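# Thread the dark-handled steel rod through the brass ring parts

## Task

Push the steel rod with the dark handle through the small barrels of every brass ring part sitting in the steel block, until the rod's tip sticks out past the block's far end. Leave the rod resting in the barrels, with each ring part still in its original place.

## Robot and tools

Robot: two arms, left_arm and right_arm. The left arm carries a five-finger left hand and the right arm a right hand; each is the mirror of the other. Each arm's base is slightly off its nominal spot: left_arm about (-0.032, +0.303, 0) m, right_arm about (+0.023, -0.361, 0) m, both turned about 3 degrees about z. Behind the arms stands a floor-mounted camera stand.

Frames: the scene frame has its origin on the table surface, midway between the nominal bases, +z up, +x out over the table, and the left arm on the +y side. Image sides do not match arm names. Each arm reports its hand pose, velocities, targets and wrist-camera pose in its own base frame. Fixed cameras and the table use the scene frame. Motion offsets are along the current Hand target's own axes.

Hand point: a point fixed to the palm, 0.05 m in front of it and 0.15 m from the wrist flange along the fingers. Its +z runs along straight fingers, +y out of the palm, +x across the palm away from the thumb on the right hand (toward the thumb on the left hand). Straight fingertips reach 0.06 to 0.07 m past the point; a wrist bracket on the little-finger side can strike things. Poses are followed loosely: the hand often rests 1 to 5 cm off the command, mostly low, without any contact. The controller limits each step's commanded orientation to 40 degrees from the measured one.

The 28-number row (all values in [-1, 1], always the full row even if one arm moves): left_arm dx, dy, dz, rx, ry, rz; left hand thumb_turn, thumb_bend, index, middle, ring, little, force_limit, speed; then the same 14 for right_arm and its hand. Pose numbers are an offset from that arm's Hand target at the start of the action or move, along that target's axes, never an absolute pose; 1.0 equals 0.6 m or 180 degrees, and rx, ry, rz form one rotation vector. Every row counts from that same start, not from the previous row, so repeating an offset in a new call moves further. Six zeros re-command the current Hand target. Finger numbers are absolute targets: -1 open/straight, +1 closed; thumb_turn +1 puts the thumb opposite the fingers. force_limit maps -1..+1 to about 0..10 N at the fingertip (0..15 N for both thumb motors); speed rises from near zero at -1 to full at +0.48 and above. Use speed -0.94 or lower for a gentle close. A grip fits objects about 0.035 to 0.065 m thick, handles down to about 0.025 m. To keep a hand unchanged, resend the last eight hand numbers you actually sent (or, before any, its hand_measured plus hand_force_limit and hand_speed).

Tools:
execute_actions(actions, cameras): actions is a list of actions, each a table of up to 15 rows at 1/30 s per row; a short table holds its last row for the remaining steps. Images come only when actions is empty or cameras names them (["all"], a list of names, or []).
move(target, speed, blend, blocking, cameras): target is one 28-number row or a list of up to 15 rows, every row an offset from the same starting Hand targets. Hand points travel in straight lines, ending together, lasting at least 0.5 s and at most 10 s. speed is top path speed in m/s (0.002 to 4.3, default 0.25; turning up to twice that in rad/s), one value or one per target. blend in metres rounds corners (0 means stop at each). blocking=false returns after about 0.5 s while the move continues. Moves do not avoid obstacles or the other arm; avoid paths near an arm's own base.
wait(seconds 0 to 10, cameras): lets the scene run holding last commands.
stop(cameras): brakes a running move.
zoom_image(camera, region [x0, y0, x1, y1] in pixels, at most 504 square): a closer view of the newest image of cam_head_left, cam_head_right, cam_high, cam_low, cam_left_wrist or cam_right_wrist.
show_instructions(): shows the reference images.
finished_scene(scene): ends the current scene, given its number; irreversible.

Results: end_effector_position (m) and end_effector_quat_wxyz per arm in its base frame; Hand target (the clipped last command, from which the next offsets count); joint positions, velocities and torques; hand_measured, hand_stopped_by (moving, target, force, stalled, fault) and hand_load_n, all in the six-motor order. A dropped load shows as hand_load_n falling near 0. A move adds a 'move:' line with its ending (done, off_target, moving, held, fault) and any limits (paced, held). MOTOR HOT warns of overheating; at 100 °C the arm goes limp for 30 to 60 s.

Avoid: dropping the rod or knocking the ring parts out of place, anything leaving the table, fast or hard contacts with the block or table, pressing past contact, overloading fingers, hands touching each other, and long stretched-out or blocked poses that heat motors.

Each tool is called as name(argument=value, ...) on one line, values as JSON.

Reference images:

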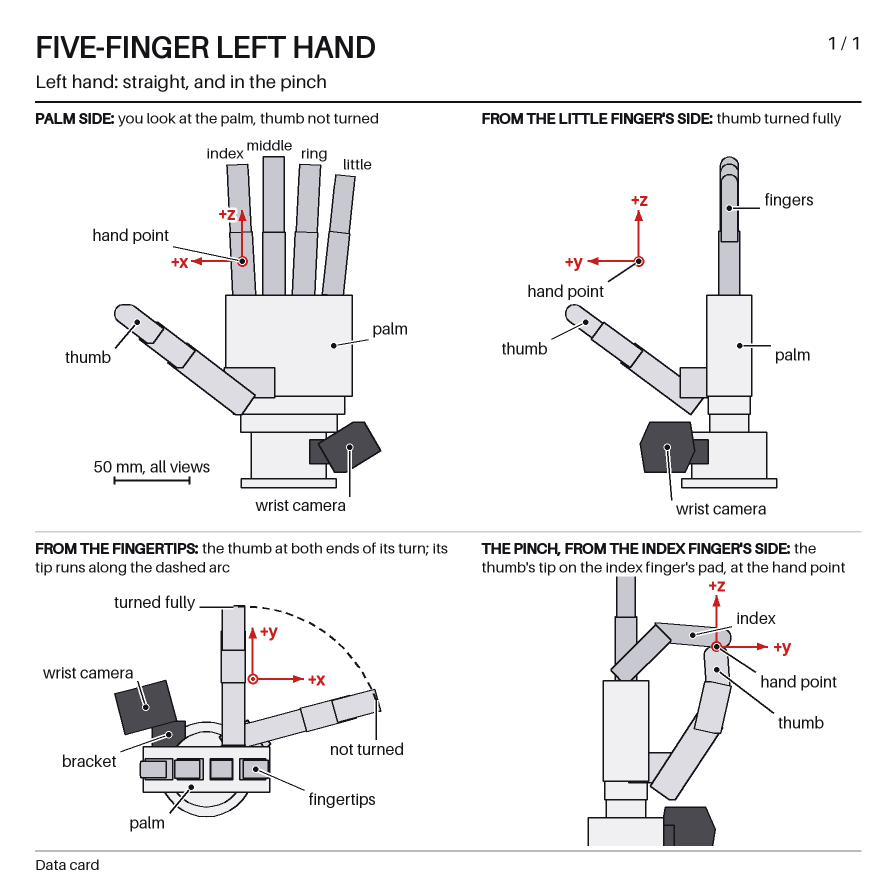

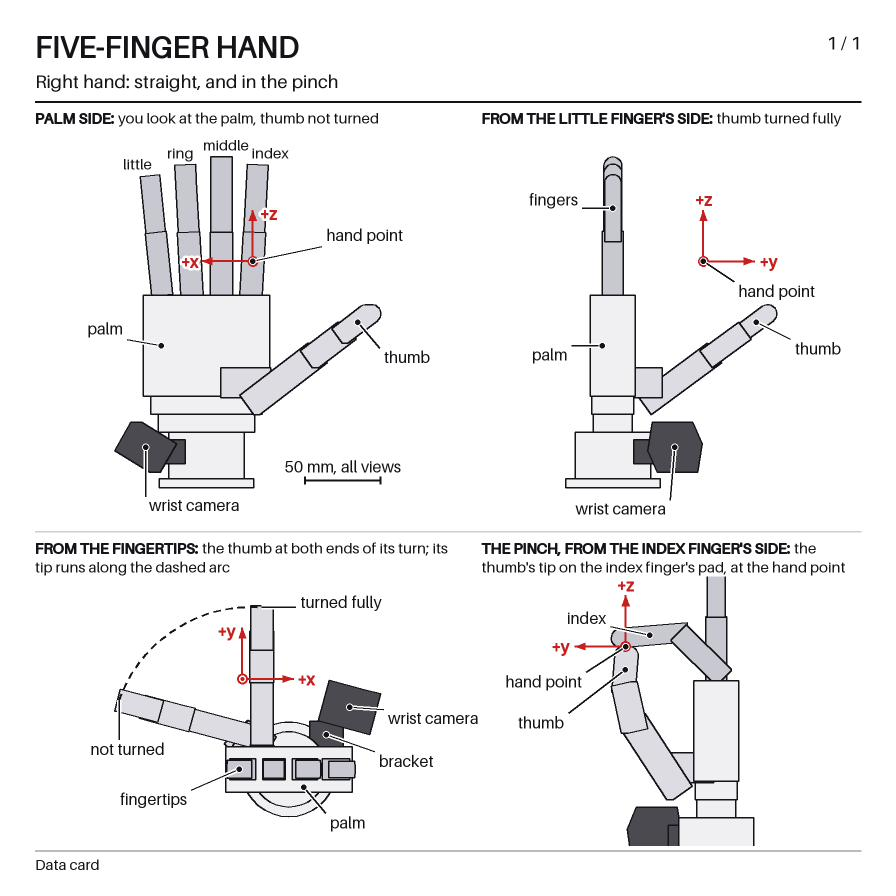

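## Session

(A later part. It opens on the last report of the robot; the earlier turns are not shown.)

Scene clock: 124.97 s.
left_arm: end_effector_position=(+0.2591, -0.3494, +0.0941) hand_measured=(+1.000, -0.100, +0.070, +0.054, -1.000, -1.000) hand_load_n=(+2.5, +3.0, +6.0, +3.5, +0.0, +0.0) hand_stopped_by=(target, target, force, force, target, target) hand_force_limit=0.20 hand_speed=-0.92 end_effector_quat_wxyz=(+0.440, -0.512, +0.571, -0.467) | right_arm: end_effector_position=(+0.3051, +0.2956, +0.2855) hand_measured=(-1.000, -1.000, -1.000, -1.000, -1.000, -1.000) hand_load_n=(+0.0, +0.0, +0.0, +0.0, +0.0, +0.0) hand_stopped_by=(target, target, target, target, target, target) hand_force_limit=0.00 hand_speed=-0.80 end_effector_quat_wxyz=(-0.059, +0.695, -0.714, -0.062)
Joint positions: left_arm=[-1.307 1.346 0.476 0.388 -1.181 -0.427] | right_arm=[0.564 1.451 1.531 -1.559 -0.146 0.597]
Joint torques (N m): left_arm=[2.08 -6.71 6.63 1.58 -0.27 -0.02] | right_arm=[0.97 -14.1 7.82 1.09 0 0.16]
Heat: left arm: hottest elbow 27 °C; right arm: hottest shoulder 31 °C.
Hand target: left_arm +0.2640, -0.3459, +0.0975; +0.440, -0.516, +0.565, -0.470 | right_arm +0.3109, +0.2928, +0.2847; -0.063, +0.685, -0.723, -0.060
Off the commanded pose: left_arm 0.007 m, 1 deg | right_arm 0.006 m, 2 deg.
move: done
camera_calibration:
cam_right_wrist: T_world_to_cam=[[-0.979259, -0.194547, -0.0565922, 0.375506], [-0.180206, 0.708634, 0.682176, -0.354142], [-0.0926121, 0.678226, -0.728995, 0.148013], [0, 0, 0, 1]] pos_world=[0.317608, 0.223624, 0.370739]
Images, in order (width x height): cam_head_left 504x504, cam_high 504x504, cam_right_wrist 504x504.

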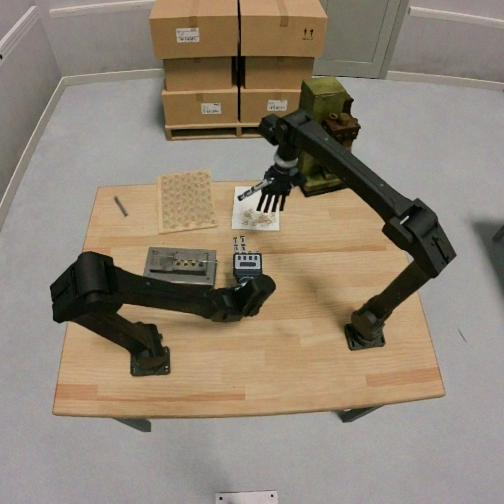

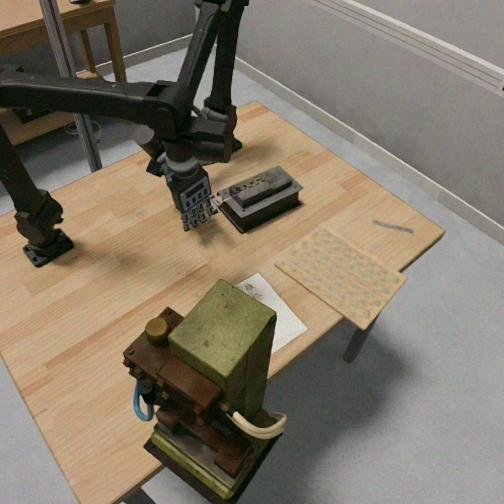

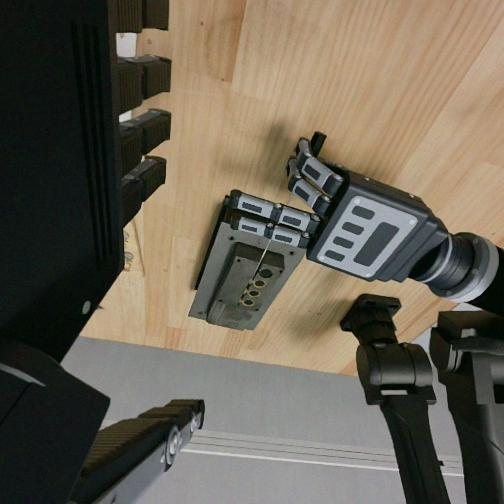

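wait(seconds=0.05, cameras=["cam_head_left","cam_head_right","cam_high","cam_right_wrist","cam_left_wrist","cam_low"])

zoom_image(camera="cam_right_wrist", region=[240, 250, 285, 305])

zoom_image(camera="cam_head_right", region=[180, 250, 240, 280])

zoom_image(camera="cam_high", region=[215, 175, 255, 205])

zoom_image(camera="cam_left_wrist", region=[150, 0, 350, 240])

zoom_image(camera="cam_low", region=[280, 190, 360, 250])

Scene clock: 125.70 s.
left_arm: end_effector_position=(+0.2591, -0.3494, +0.0941) hand_measured=(+1.000, -0.100, +0.070, +0.054, -1.000, -1.000) hand_load_n=(+2.0, +3.5, +6.0, +3.5, +0.0, +0.0) hand_stopped_by=(target, target, force, force, target, target) hand_force_limit=0.20 hand_speed=-0.92 end_effector_quat_wxyz=(+0.440, -0.512, +0.571, -0.467) | right_arm: end_effector_position=(+0.3051, +0.2956, +0.2855) hand_measured=(-1.000, -1.000, -1.000, -1.000, -1.000, -1.000) hand_load_n=(+0.0, -0.5, +0.0, +0.0, +0.0, +0.0) hand_stopped_by=(target, target, target, target, target, target) hand_force_limit=0.00 hand_speed=-0.80 end_effector_quat_wxyz=(-0.059, +0.695, -0.714, -0.062)
Joint positions: left_arm=[-1.307 1.346 0.476 0.388 -1.181 -0.426] | right_arm=[0.564 1.451 1.531 -1.559 -0.146 0.597]
Joint torques (N m): left_arm=[2.14 -6.77 6.64 1.61 -0.27 -0.01] | right_arm=[1.03 -14.15 7.86 1.05 0 0.16]
Heat: left arm: hottest elbow 27 °C; right arm: hottest shoulder 31 °C.
Hand target: left_arm +0.2640, -0.3460, +0.0976; +0.440, -0.516, +0.564, -0.470 | right_arm +0.3109, +0.2928, +0.2847; -0.063, +0.685, -0.723, -0.060
Off the commanded pose: left_arm 0.007 m, 1 deg | right_arm 0.006 m, 2 deg.
wait: 0.07 s; at rest from the start
camera_calibration:
cam_left_wrist: T_world_to_cam=[[0.202828, -0.300878, 0.931844, -0.238501], [-0.598265, -0.791437, -0.125322, -0.107404], [0.775203, -0.532071, -0.34053, -0.235883], [0, 0, 0, 1]] pos_world=[0.166976, -0.28227, 0.128461]
cam_right_wrist: T_world_to_cam=[[-0.979259, -0.194547, -0.0565922, 0.375506], [-0.180206, 0.708634, 0.682176, -0.354142], [-0.0926121, 0.678226, -0.728995, 0.148013], [0, 0, 0, 1]] pos_world=[0.317608, 0.223624, 0.370739]

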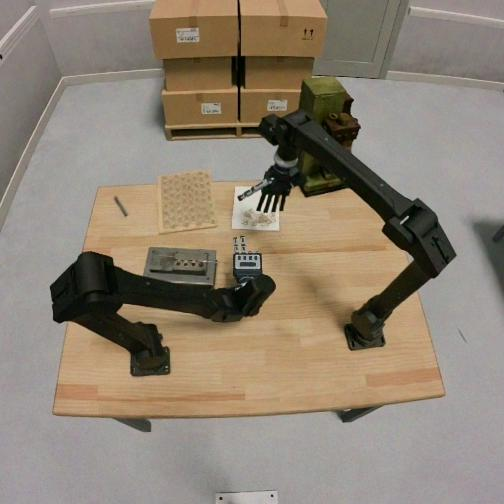

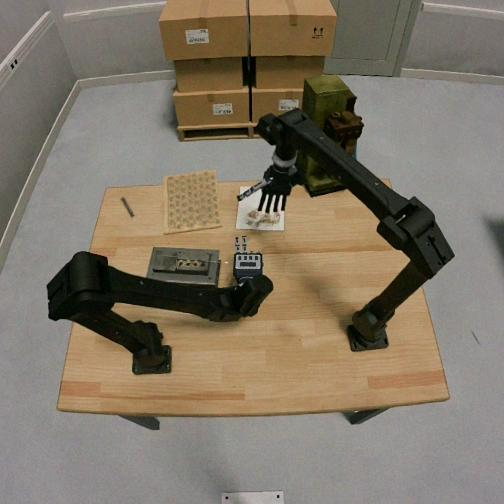

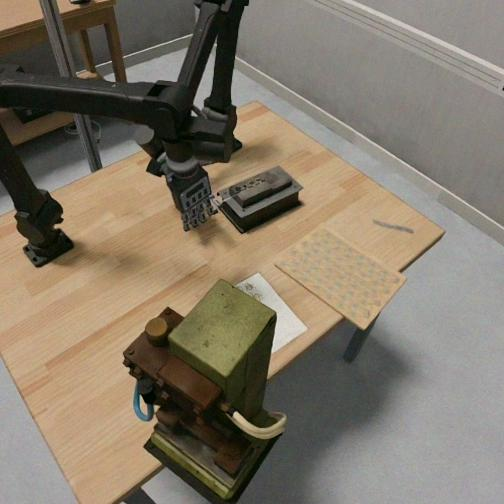

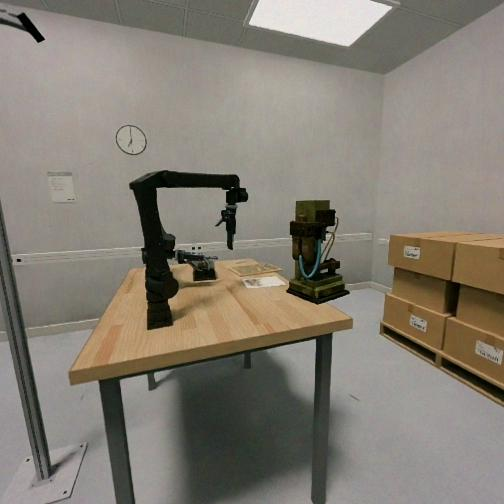

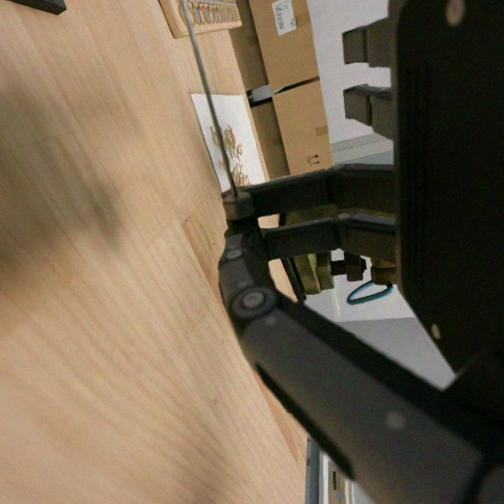

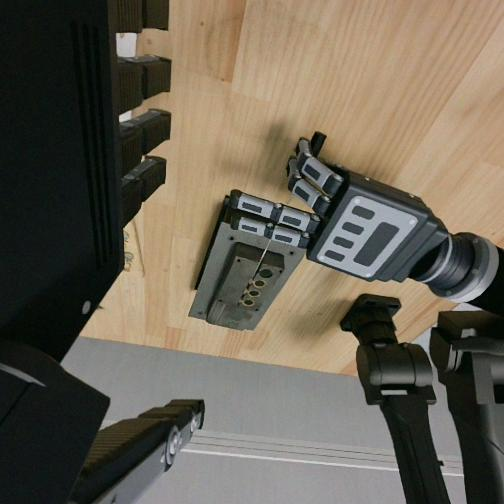

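Scaled by 9.164 from the camera's 504x504 image, which has a finer 720x720 frame.

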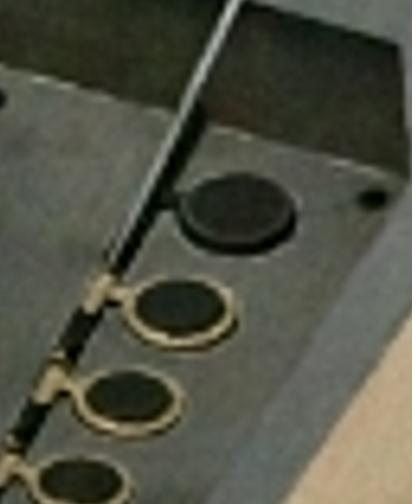

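Scaled by 8.400 from the camera's 504x504 image, which has a finer 720x720 frame.

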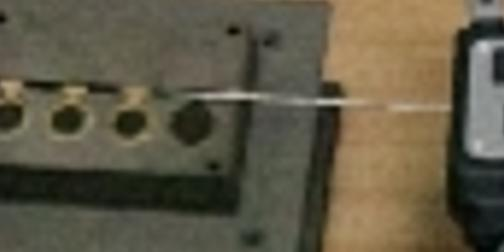

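Scaled by 12.600 from the camera's 504x504 image, which has a finer 720x720 frame.

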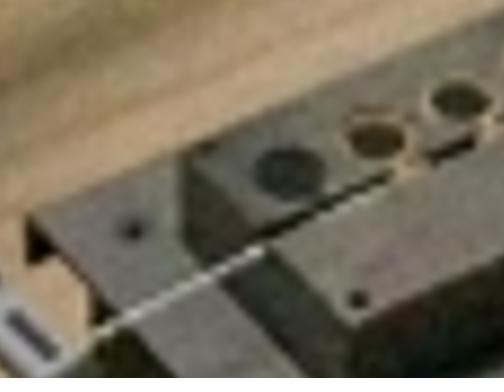

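Scaled by 2.100 from the camera's 504x504 image, which has a finer 720x720 frame.

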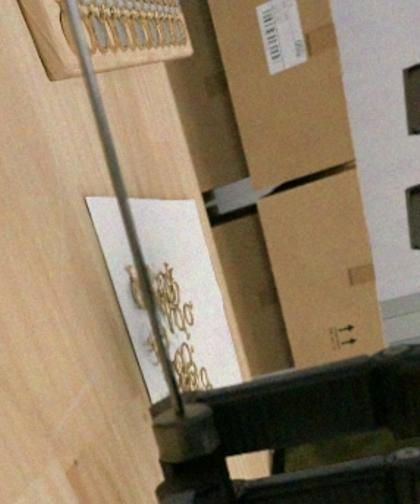

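Scaled by 6.300 from the camera's 504x504 image, which has a finer 720x720 frame.

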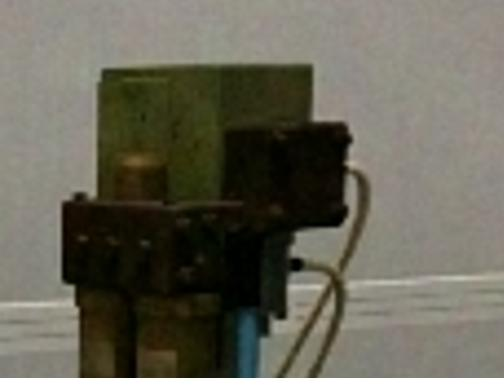

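move(target=[-0.00652,0.00124,-0.00184,0,0,0,1,-0.1,0.34,0.4,-1,-1,0.2,-0.92,0,0,0,0,0,0,-1,-1,-1,-1,-1,-1,0,-0.8], speed=0.03, cameras=["cam_head_left","cam_left_wrist","cam_right_wrist"])

zoom_image(camera="cam_right_wrist", region=[240, 265, 264, 289])

zoom_image(camera="cam_head_left", region=[180, 250, 240, 280])

Scene clock: 127.13 s.
left_arm: end_effector_position=(+0.2585, -0.3453, +0.0937) hand_measured=(+1.000, -0.100, +0.070, +0.054, -1.000, -1.000) hand_load_n=(+1.5, +3.0, +5.0, +4.5, +0.0, +0.0) hand_stopped_by=(target, target, force, force, target, target) hand_force_limit=0.20 hand_speed=-0.92 end_effector_quat_wxyz=(+0.440, -0.511, +0.571, -0.467) | right_arm: end_effector_position=(+0.3051, +0.2956, +0.2855) hand_measured=(-1.000, -1.000, -1.000, -1.000, -1.000, -1.000) hand_load_n=(+0.0, +0.0, +0.0, +0.0, +0.0, +0.0) hand_stopped_by=(target, target, target, target, target, target) hand_force_limit=0.00 hand_speed=-0.80 end_effector_quat_wxyz=(-0.059, +0.695, -0.714, -0.062)
Joint positions: left_arm=[-1.306 1.337 0.465 0.39 -1.181 -0.424] | right_arm=[0.564 1.451 1.531 -1.559 -0.146 0.597]
Joint torques (N m): left_arm=[2.02 -6.65 6.6 1.58 -0.26 -0.04] | right_arm=[1.03 -13.98 7.82 1.06 0.01 0.17]
Heat: left arm: hottest elbow 27 °C; right arm: hottest shoulder 31 °C.
Hand target: left_arm +0.2631, -0.3418, +0.0969; +0.441, -0.516, +0.565, -0.470 | right_arm +0.3109, +0.2928, +0.2847; -0.063, +0.685, -0.723, -0.060
Off the commanded pose: left_arm 0.007 m, 1 deg | right_arm 0.006 m, 2 deg.
move: done
camera_calibration:
cam_left_wrist: T_world_to_cam=[[0.202591, -0.302205, 0.931466, -0.237158], [-0.597917, -0.791474, -0.12674, -0.104582], [0.775533, -0.531263, -0.341039, -0.23308], [0, 0, 0, 1]] pos_world=[0.166276, -0.278271, 0.12816]
cam_right_wrist: T_world_to_cam=[[-0.979259, -0.194547, -0.0565922, 0.375506], [-0.180206, 0.708634, 0.682176, -0.354142], [-0.0926121, 0.678226, -0.728995, 0.148013], [0, 0, 0, 1]] pos_world=[0.317608, 0.223624, 0.370739]
Images, in order (width x height): cam_head_left 504x504, cam_left_wrist 504x504, cam_right_wrist 504x504.

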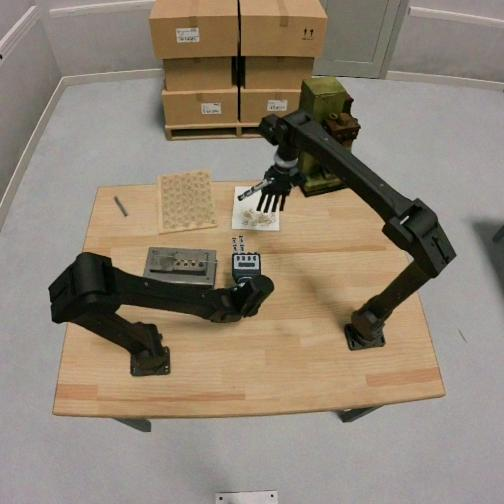

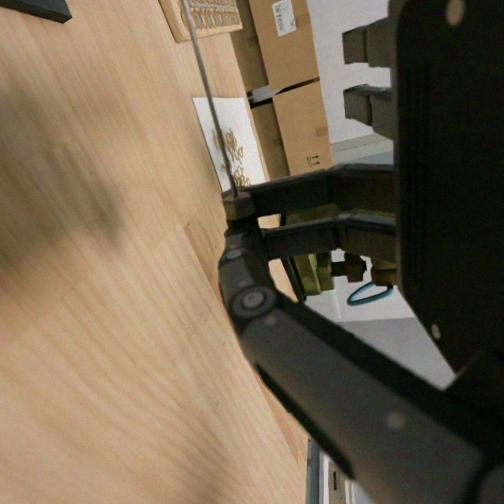

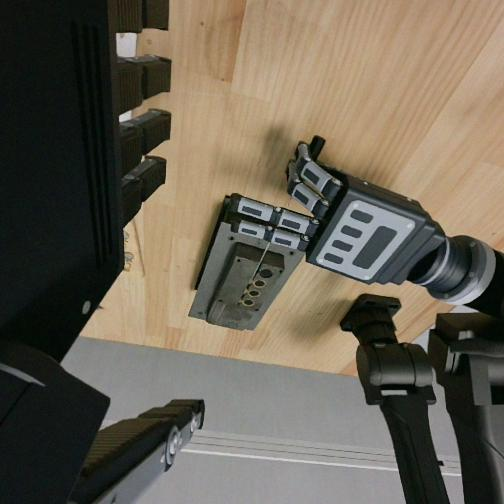

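Scaled by 21.000 from the camera's 504x504 image, which has a finer 720x720 frame.

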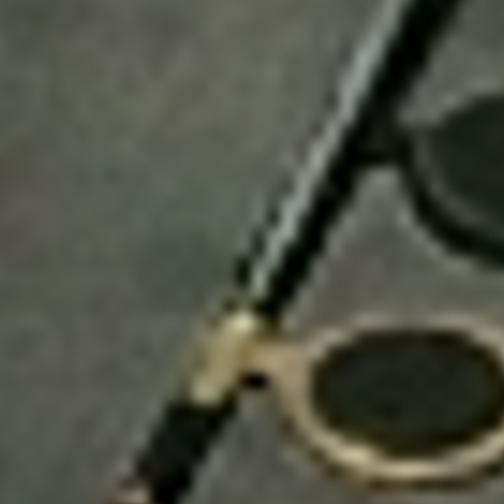

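Scaled by 8.400 from the camera's 504x504 image, which has a finer 720x720 frame.

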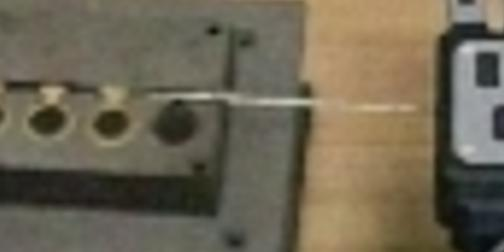

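wait(seconds=0.05, cameras=["cam_head_left","cam_head_right","cam_high","cam_right_wrist","cam_left_wrist"])

zoom_image(camera="cam_right_wrist", region=[242, 268, 260, 286])

zoom_image(camera="cam_head_right", region=[190, 255, 215, 275])

zoom_image(camera="cam_head_left", region=[185, 255, 210, 275])

zoom_image(camera="cam_high", region=[230, 180, 255, 200])

Scene clock: 127.63 s.
left_arm: end_effector_position=(+0.2585, -0.3454, +0.0938) hand_measured=(+1.000, -0.100, +0.070, +0.054, -1.000, -1.000) hand_load_n=(+2.0, +3.0, +5.0, +4.5, +0.0, +0.0) hand_stopped_by=(target, target, force, force, target, target) hand_force_limit=0.20 hand_speed=-0.92 end_effector_quat_wxyz=(+0.440, -0.511, +0.571, -0.467) | right_arm: end_effector_position=(+0.3051, +0.2956, +0.2855) hand_measured=(-1.000, -1.000, -1.000, -1.000, -1.000, -1.000) hand_load_n=(+0.0, +0.0, +0.0, +0.0, +0.0, +0.0) hand_stopped_by=(target, target, target, target, target, target) hand_force_limit=0.00 hand_speed=-0.80 end_effector_quat_wxyz=(-0.059, +0.695, -0.714, -0.062)
Joint positions: left_arm=[-1.306 1.337 0.465 0.391 -1.18 -0.424] | right_arm=[0.564 1.451 1.531 -1.559 -0.146 0.597]
Joint torques (N m): left_arm=[2.08 -6.71 6.58 1.59 -0.26 -0.03] | right_arm=[1.08 -14.27 7.8 1.02 0 0.16]
Heat: left arm: hottest elbow 27 °C; right arm: hottest shoulder 31 °C.
Hand target: left_arm +0.2630, -0.3419, +0.0970; +0.440, -0.516, +0.565, -0.470 | right_arm +0.3109, +0.2928, +0.2847; -0.063, +0.685, -0.723, -0.060
Off the commanded pose: left_arm 0.007 m, 1 deg | right_arm 0.006 m, 2 deg.
wait: 0.07 s; at rest from the start
camera_calibration:
cam_left_wrist: T_world_to_cam=[[0.202544, -0.30185, 0.931591, -0.237067], [-0.598185, -0.791334, -0.126348, -0.104548], [0.775339, -0.531673, -0.340842, -0.233186], [0, 0, 0, 1]] pos_world=[0.166276, -0.27827, 0.12816]
cam_right_wrist: T_world_to_cam=[[-0.979259, -0.194547, -0.0565922, 0.375506], [-0.180206, 0.708634, 0.682176, -0.354142], [-0.0926121, 0.678226, -0.728995, 0.148013], [0, 0, 0, 1]] pos_world=[0.317608, 0.223624, 0.370739]
Images, in order (width x height): cam_head_left 504x504, cam_head_right 504x504, cam_high 504x504, cam_left_wrist 504x504, cam_right_wrist 504x504.

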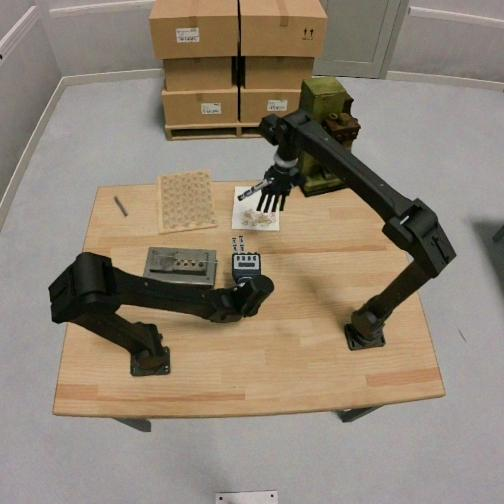

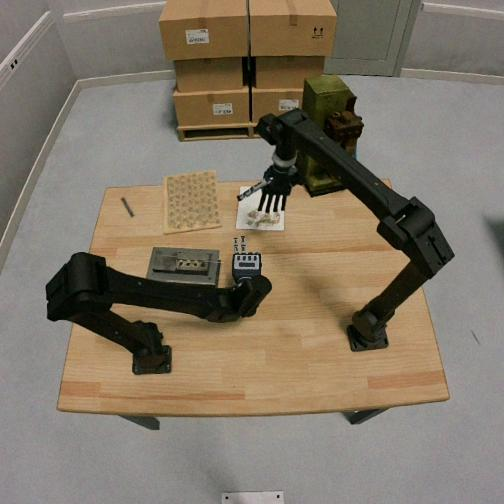

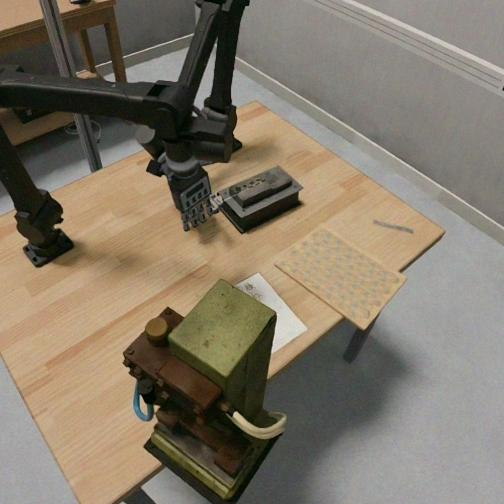

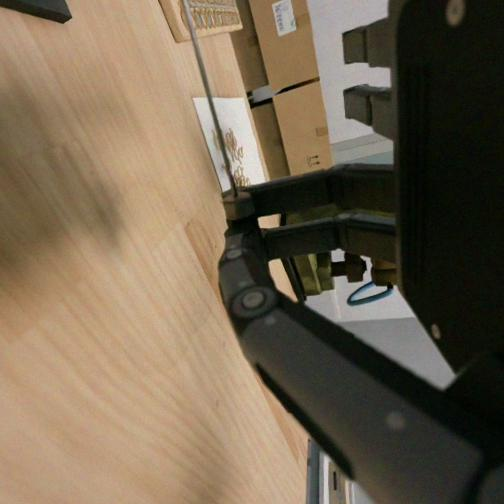

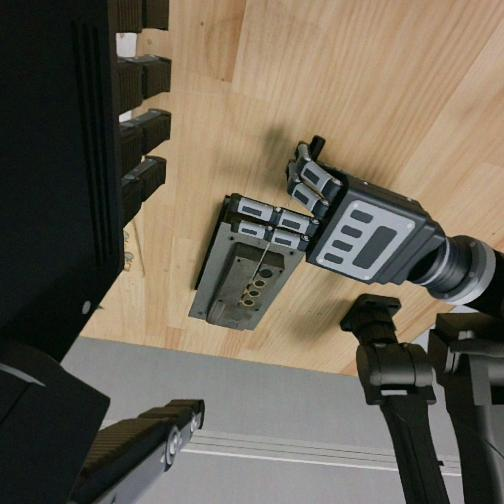

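Scaled by 28.000 from the camera's 504x504 image, which has a finer 720x720 frame.

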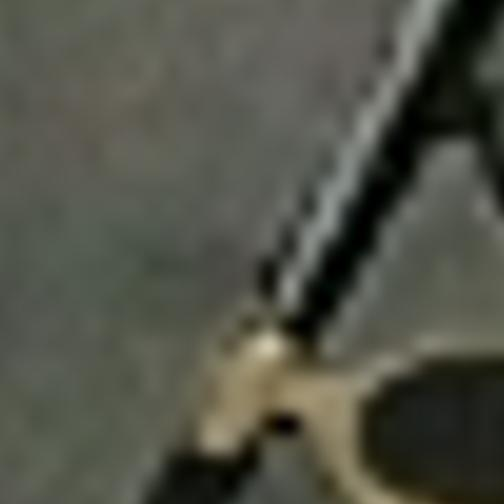

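Scaled by 20.160 from the camera's 504x504 image, which has a finer 720x720 frame.

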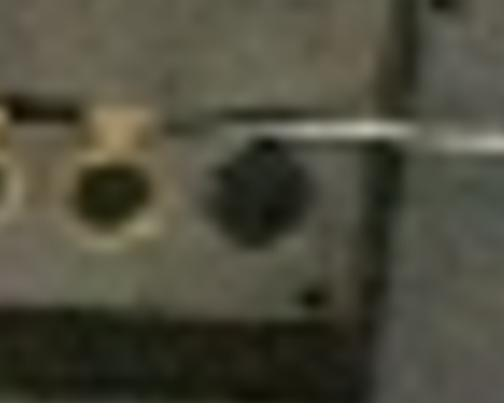

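Scaled by 20.160 from the camera's 504x504 image, which has a finer 720x720 frame.

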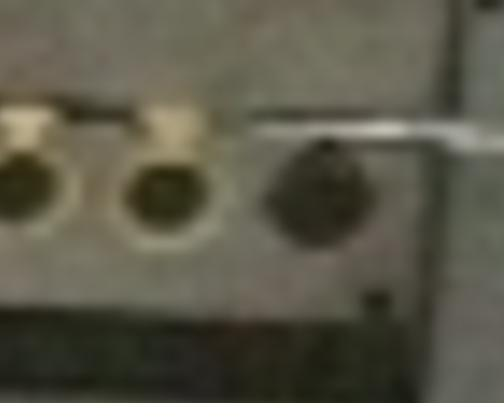

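Scaled by 20.160 from the camera's 504x504 image, which has a finer 720x720 frame.

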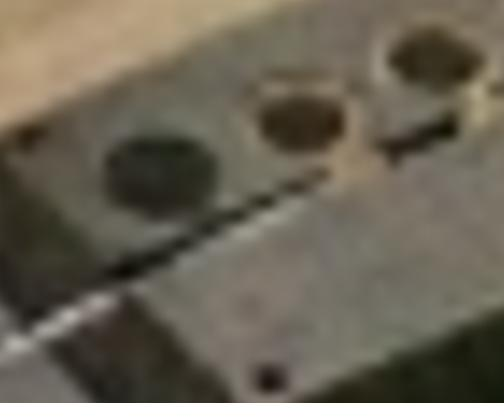

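move(target=[-0.00832,0.00095,0,0,0,0,1,-0.1,0.34,0.4,-1,-1,0.2,-0.92,0,0,0,0,0,0,-1,-1,-1,-1,-1,-1,0,-0.8], speed=0.03, cameras=["cam_head_left","cam_high","cam_left_wrist","cam_right_wrist"])

zoom_image(camera="cam_right_wrist", region=[242, 268, 260, 286])

zoom_image(camera="cam_head_left", region=[185, 255, 210, 275])

zoom_image(camera="cam_high", region=[230, 180, 255, 200])

Scene clock: 128.87 s.
left_arm: end_effector_position=(+0.2589, -0.3407, +0.0938) hand_measured=(+1.000, -0.100, +0.070, +0.054, -1.000, -1.000) hand_load_n=(+1.5, +3.5, +5.0, +4.0, +0.0, +0.0) hand_stopped_by=(target, target, force, force, target, target) hand_force_limit=0.20 hand_speed=-0.92 end_effector_quat_wxyz=(+0.440, -0.512, +0.571, -0.467) | right_arm: end_effector_position=(+0.3051, +0.2956, +0.2855) hand_measured=(-1.000, -1.000, -1.000, -1.000, -1.000, -1.000) hand_load_n=(+0.0, +0.0, +0.0, +0.0, +0.0, +0.0) hand_stopped_by=(target, target, target, target, target, target) hand_force_limit=0.00 hand_speed=-0.80 end_effector_quat_wxyz=(-0.059, +0.695, -0.714, -0.062)
Joint positions: left_arm=[-1.301 1.325 0.453 0.399 -1.176 -0.418] | right_arm=[0.564 1.451 1.531 -1.559 -0.146 0.597]
Joint torques (N m): left_arm=[2.14 -6.48 6.54 1.47 -0.25 -0.07] | right_arm=[0.85 -14.21 7.79 1.11 0.01 0.17]
Heat: left arm: hottest elbow 27 °C; right arm: hottest shoulder 31 °C.
Hand target: left_arm +0.2634, -0.3368, +0.0966; +0.440, -0.516, +0.564, -0.470 | right_arm +0.3109, +0.2928, +0.2847; -0.063, +0.685, -0.723, -0.060
Off the commanded pose: left_arm 0.006 m, 1 deg | right_arm 0.006 m, 2 deg.
move: done
camera_calibration:
cam_left_wrist: T_world_to_cam=[[0.202255, -0.300717, 0.93202, -0.235352], [-0.598043, -0.791559, -0.125617, -0.100722], [0.775524, -0.531981, -0.339938, -0.231341], [0, 0, 0, 1]] pos_world=[0.166776, -0.273571, 0.128059]
cam_right_wrist: T_world_to_cam=[[-0.979259, -0.194547, -0.0565922, 0.375506], [-0.180206, 0.708634, 0.682176, -0.354142], [-0.0926121, 0.678226, -0.728995, 0.148013], [0, 0, 0, 1]] pos_world=[0.317608, 0.223624, 0.370739]
Images, in order (width x height): cam_head_left 504x504, cam_high 504x504, cam_left_wrist 504x504, cam_right_wrist 504x504.

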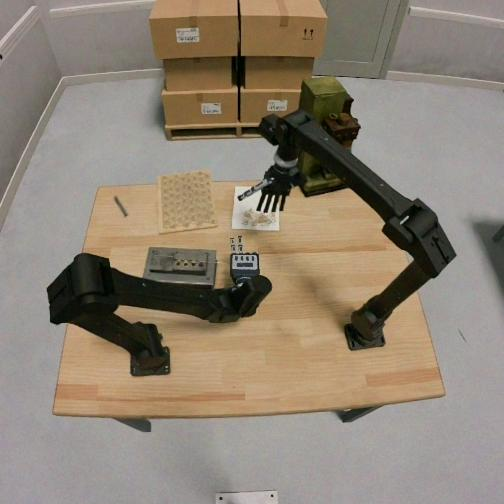

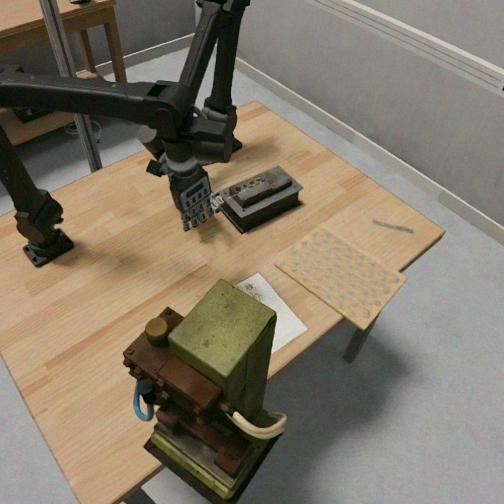

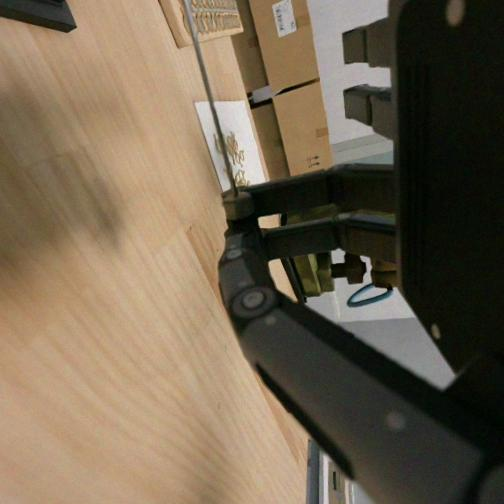

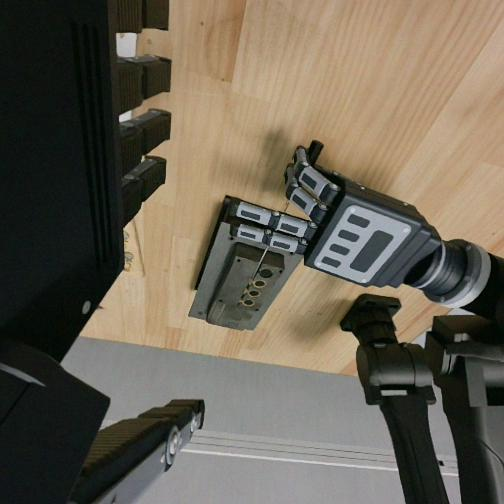

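Scaled by 28.000 from the camera's 504x504 image, which has a finer 720x720 frame.

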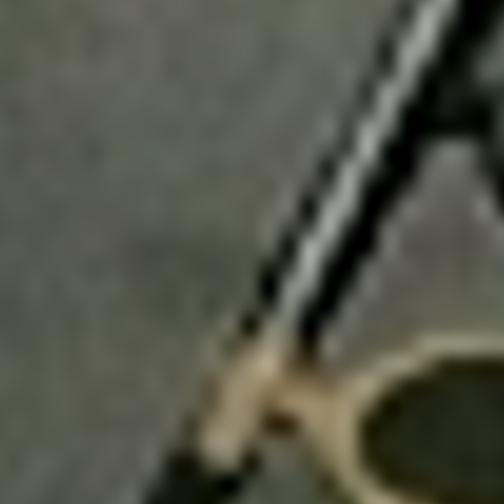

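Scaled by 20.160 from the camera's 504x504 image, which has a finer 720x720 frame.

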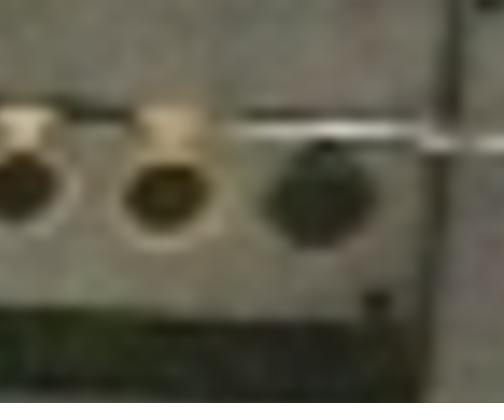

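Scaled by 20.160 from the camera's 504x504 image, which has a finer 720x720 frame.

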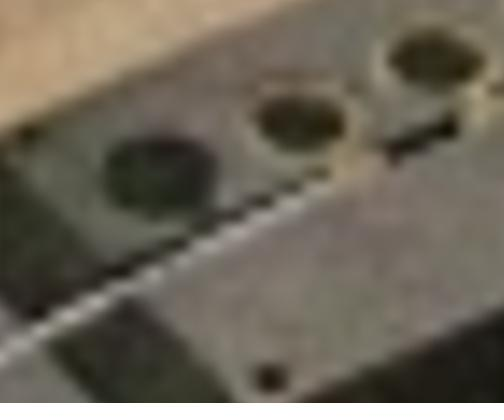

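move(target=[-0.01678,0.00008,0.00078,0,0,0,1,-0.1,0.34,0.4,-1,-1,0.2,-0.92,0,0,0,0,0,0,-1,-1,-1,-1,-1,-1,0,-0.8], speed=0.03, cameras=["cam_head_left","cam_high","cam_left_wrist","cam_right_wrist"])

zoom_image(camera="cam_right_wrist", region=[236, 268, 260, 292])

zoom_image(camera="cam_head_left", region=[185, 255, 210, 275])

zoom_image(camera="cam_high", region=[230, 180, 255, 200])

Scene clock: 130.10 s.
left_arm: end_effector_position=(+0.2603, -0.3309, +0.0939) hand_measured=(+1.000, -0.100, +0.070, +0.054, -1.000, -1.000) hand_load_n=(+1.5, +3.0, +5.0, +4.5, +0.0, +0.0) hand_stopped_by=(target, target, force, force, target, target) hand_force_limit=0.20 hand_speed=-0.92 end_effector_quat_wxyz=(+0.440, -0.512, +0.571, -0.468) | right_arm: end_effector_position=(+0.3051, +0.2956, +0.2855) hand_measured=(-1.000, -1.000, -1.000, -1.000, -1.000, -1.000) hand_load_n=(+0.0, +0.0, +0.0, +0.0, +0.0, +0.0) hand_stopped_by=(target, target, target, target, target, target) hand_force_limit=0.00 hand_speed=-0.80 end_effector_quat_wxyz=(-0.059, +0.695, -0.714, -0.062)
Joint positions: left_arm=[-1.287 1.3 0.428 0.413 -1.164 -0.403] | right_arm=[0.564 1.451 1.531 -1.559 -0.146 0.597]
Joint torques (N m): left_arm=[2.08 -6.07 6.56 1.62 -0.24 -0.02] | right_arm=[1.14 -14.04 7.84 1.05 0.01 0.16]
Heat: left arm: hottest elbow 27 °C; right arm: hottest shoulder 31 °C.
Hand target: left_arm +0.2646, -0.3268, +0.0964; +0.441, -0.516, +0.565, -0.470 | right_arm +0.3109, +0.2928, +0.2847; -0.063, +0.685, -0.723, -0.060
Off the commanded pose: left_arm 0.007 m, 1 deg | right_arm 0.006 m, 2 deg.
move: done
camera_calibration:
cam_left_wrist: T_world_to_cam=[[0.202433, -0.299931, 0.932235, -0.232581], [-0.598102, -0.79164, -0.12482, -0.0922086], [0.775432, -0.532304, -0.339644, -0.227156], [0, 0, 0, 1]] pos_world=[0.168076, -0.26367, 0.128159]
cam_right_wrist: T_world_to_cam=[[-0.979259, -0.194547, -0.0565922, 0.375506], [-0.180206, 0.708634, 0.682176, -0.354142], [-0.0926121, 0.678226, -0.728995, 0.148013], [0, 0, 0, 1]] pos_world=[0.317608, 0.223624, 0.370739]
Images, in order (width x height): cam_head_left 504x504, cam_high 504x504, cam_left_wrist 504x504, cam_right_wrist 504x504.

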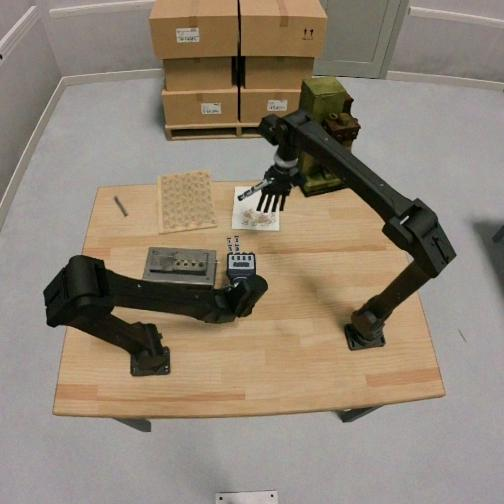

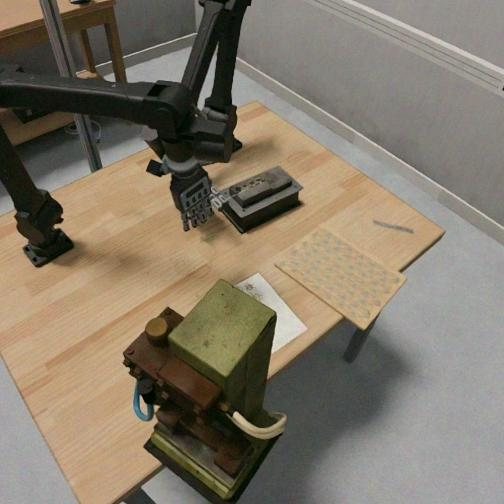

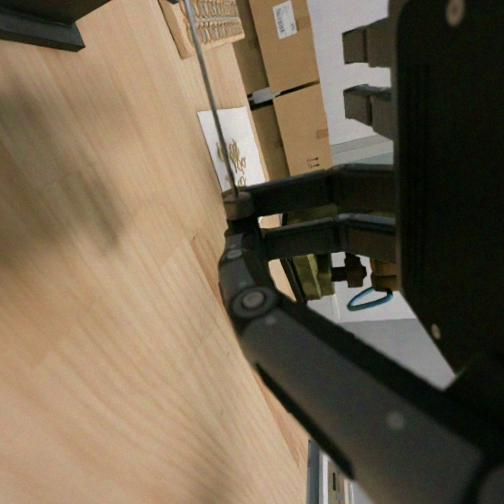

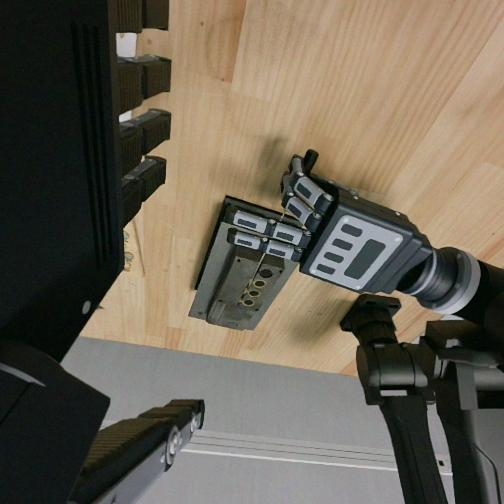

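Scaled by 21.000 from the camera's 504x504 image, which has a finer 720x720 frame.

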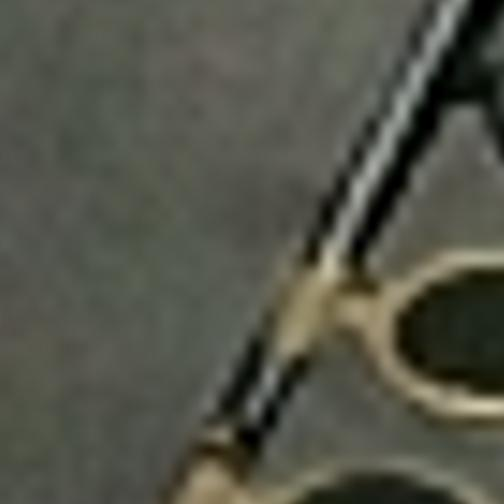

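Scaled by 20.160 from the camera's 504x504 image, which has a finer 720x720 frame.

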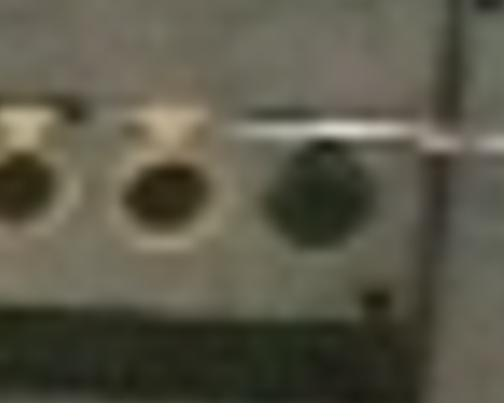

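Scaled by 20.160 from the camera's 504x504 image, which has a finer 720x720 frame.

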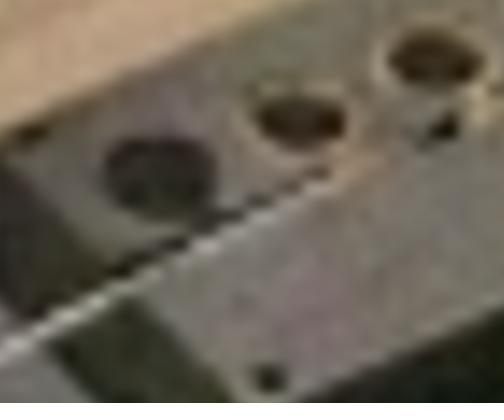

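move(target=[-0.01342,0.0001,0.00062,0,0,0,1,-0.1,0.34,0.4,-1,-1,0.2,-0.92,0,0,0,0,0,0,-1,-1,-1,-1,-1,-1,0,-0.8], speed=0.03, cameras=["cam_head_left","cam_high","cam_left_wrist","cam_right_wrist"])

zoom_image(camera="cam_right_wrist", region=[230, 270, 260, 300])

zoom_image(camera="cam_high", region=[230, 180, 255, 200])

Scene clock: 131.17 s.
left_arm: end_effector_position=(+0.2614, -0.3229, +0.0941) hand_measured=(+1.000, -0.100, +0.070, +0.054, -1.000, -1.000) hand_load_n=(+1.5, +3.0, +5.0, +4.5, +0.0, +0.0) hand_stopped_by=(target, target, force, force, target, target) hand_force_limit=0.20 hand_speed=-0.92 end_effector_quat_wxyz=(+0.440, -0.512, +0.571, -0.468) | right_arm: end_effector_position=(+0.3051, +0.2956, +0.2855) hand_measured=(-1.000, -1.000, -1.000, -1.000, -1.000, -1.000) hand_load_n=(+0.0, +0.0, +0.0, +0.0, +0.0, +0.0) hand_stopped_by=(target, target, target, target, target, target) hand_force_limit=0.00 hand_speed=-0.80 end_effector_quat_wxyz=(-0.059, +0.695, -0.714, -0.062)
Joint positions: left_arm=[-1.276 1.28 0.408 0.423 -1.153 -0.391] | right_arm=[0.564 1.451 1.531 -1.559 -0.146 0.597]
Joint torques (N m): left_arm=[2.08 -5.89 6.53 1.54 -0.21 -0.05] | right_arm=[0.91 -14.04 7.76 1.07 0.02 0.17]
Heat: left arm: hottest elbow 27 °C; right arm: hottest shoulder 31 °C.
Hand target: left_arm +0.2656, -0.3188, +0.0964; +0.440, -0.516, +0.565, -0.470 | right_arm +0.3109, +0.2928, +0.2847; -0.063, +0.685, -0.723, -0.060
Off the commanded pose: left_arm 0.006 m, 1 deg | right_arm 0.006 m, 2 deg.
move: done
camera_calibration:
cam_left_wrist: T_world_to_cam=[[0.202522, -0.29962, 0.932316, -0.230494], [-0.598096, -0.791694, -0.124507, -0.0852796], [0.775413, -0.532399, -0.339537, -0.223882], [0, 0, 0, 1]] pos_world=[0.169276, -0.25577, 0.128259]
cam_right_wrist: T_world_to_cam=[[-0.979259, -0.194547, -0.0565922, 0.375506], [-0.180206, 0.708634, 0.682176, -0.354142], [-0.0926121, 0.678226, -0.728995, 0.148013], [0, 0, 0, 1]] pos_world=[0.317608, 0.223624, 0.370739]
Images, in order (width x height): cam_head_left 504x504, cam_high 504x504, cam_left_wrist 504x504, cam_right_wrist 504x504.

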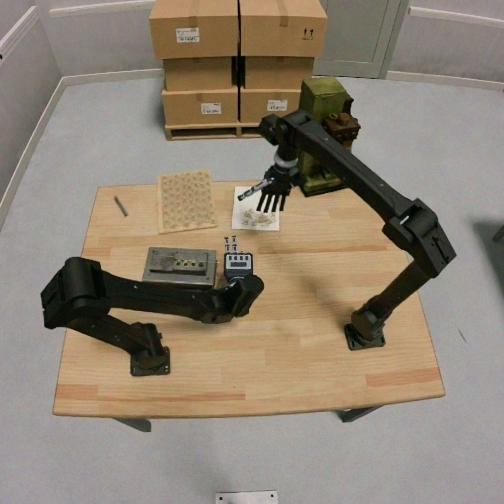

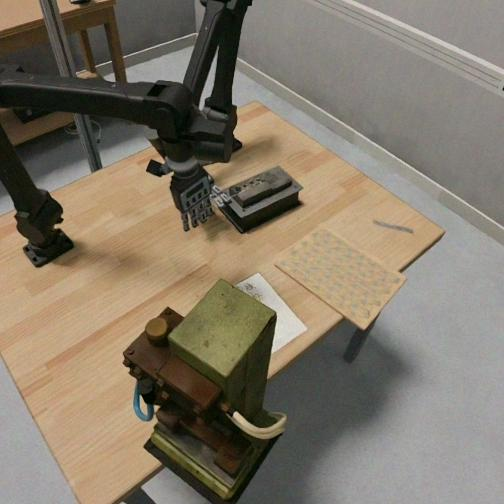

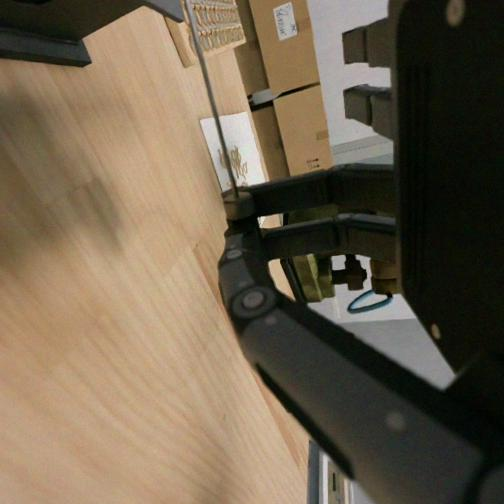

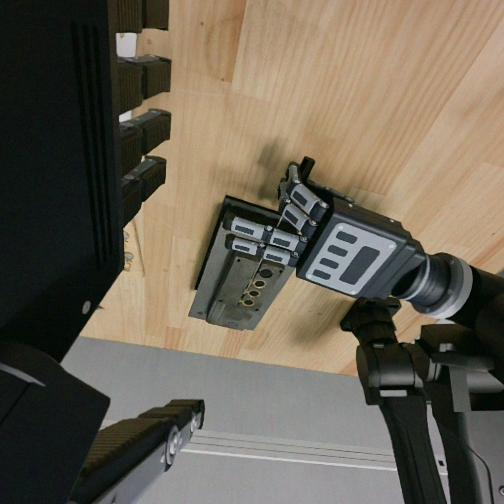

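Scaled by 16.800 from the camera's 504x504 image, which has a finer 720x720 frame.

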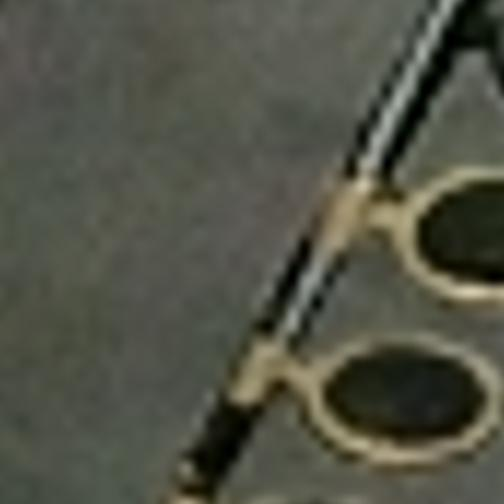

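Scaled by 20.160 from the camera's 504x504 image, which has a finer 720x720 frame.

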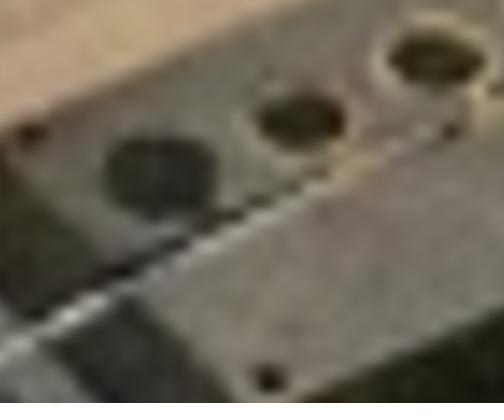

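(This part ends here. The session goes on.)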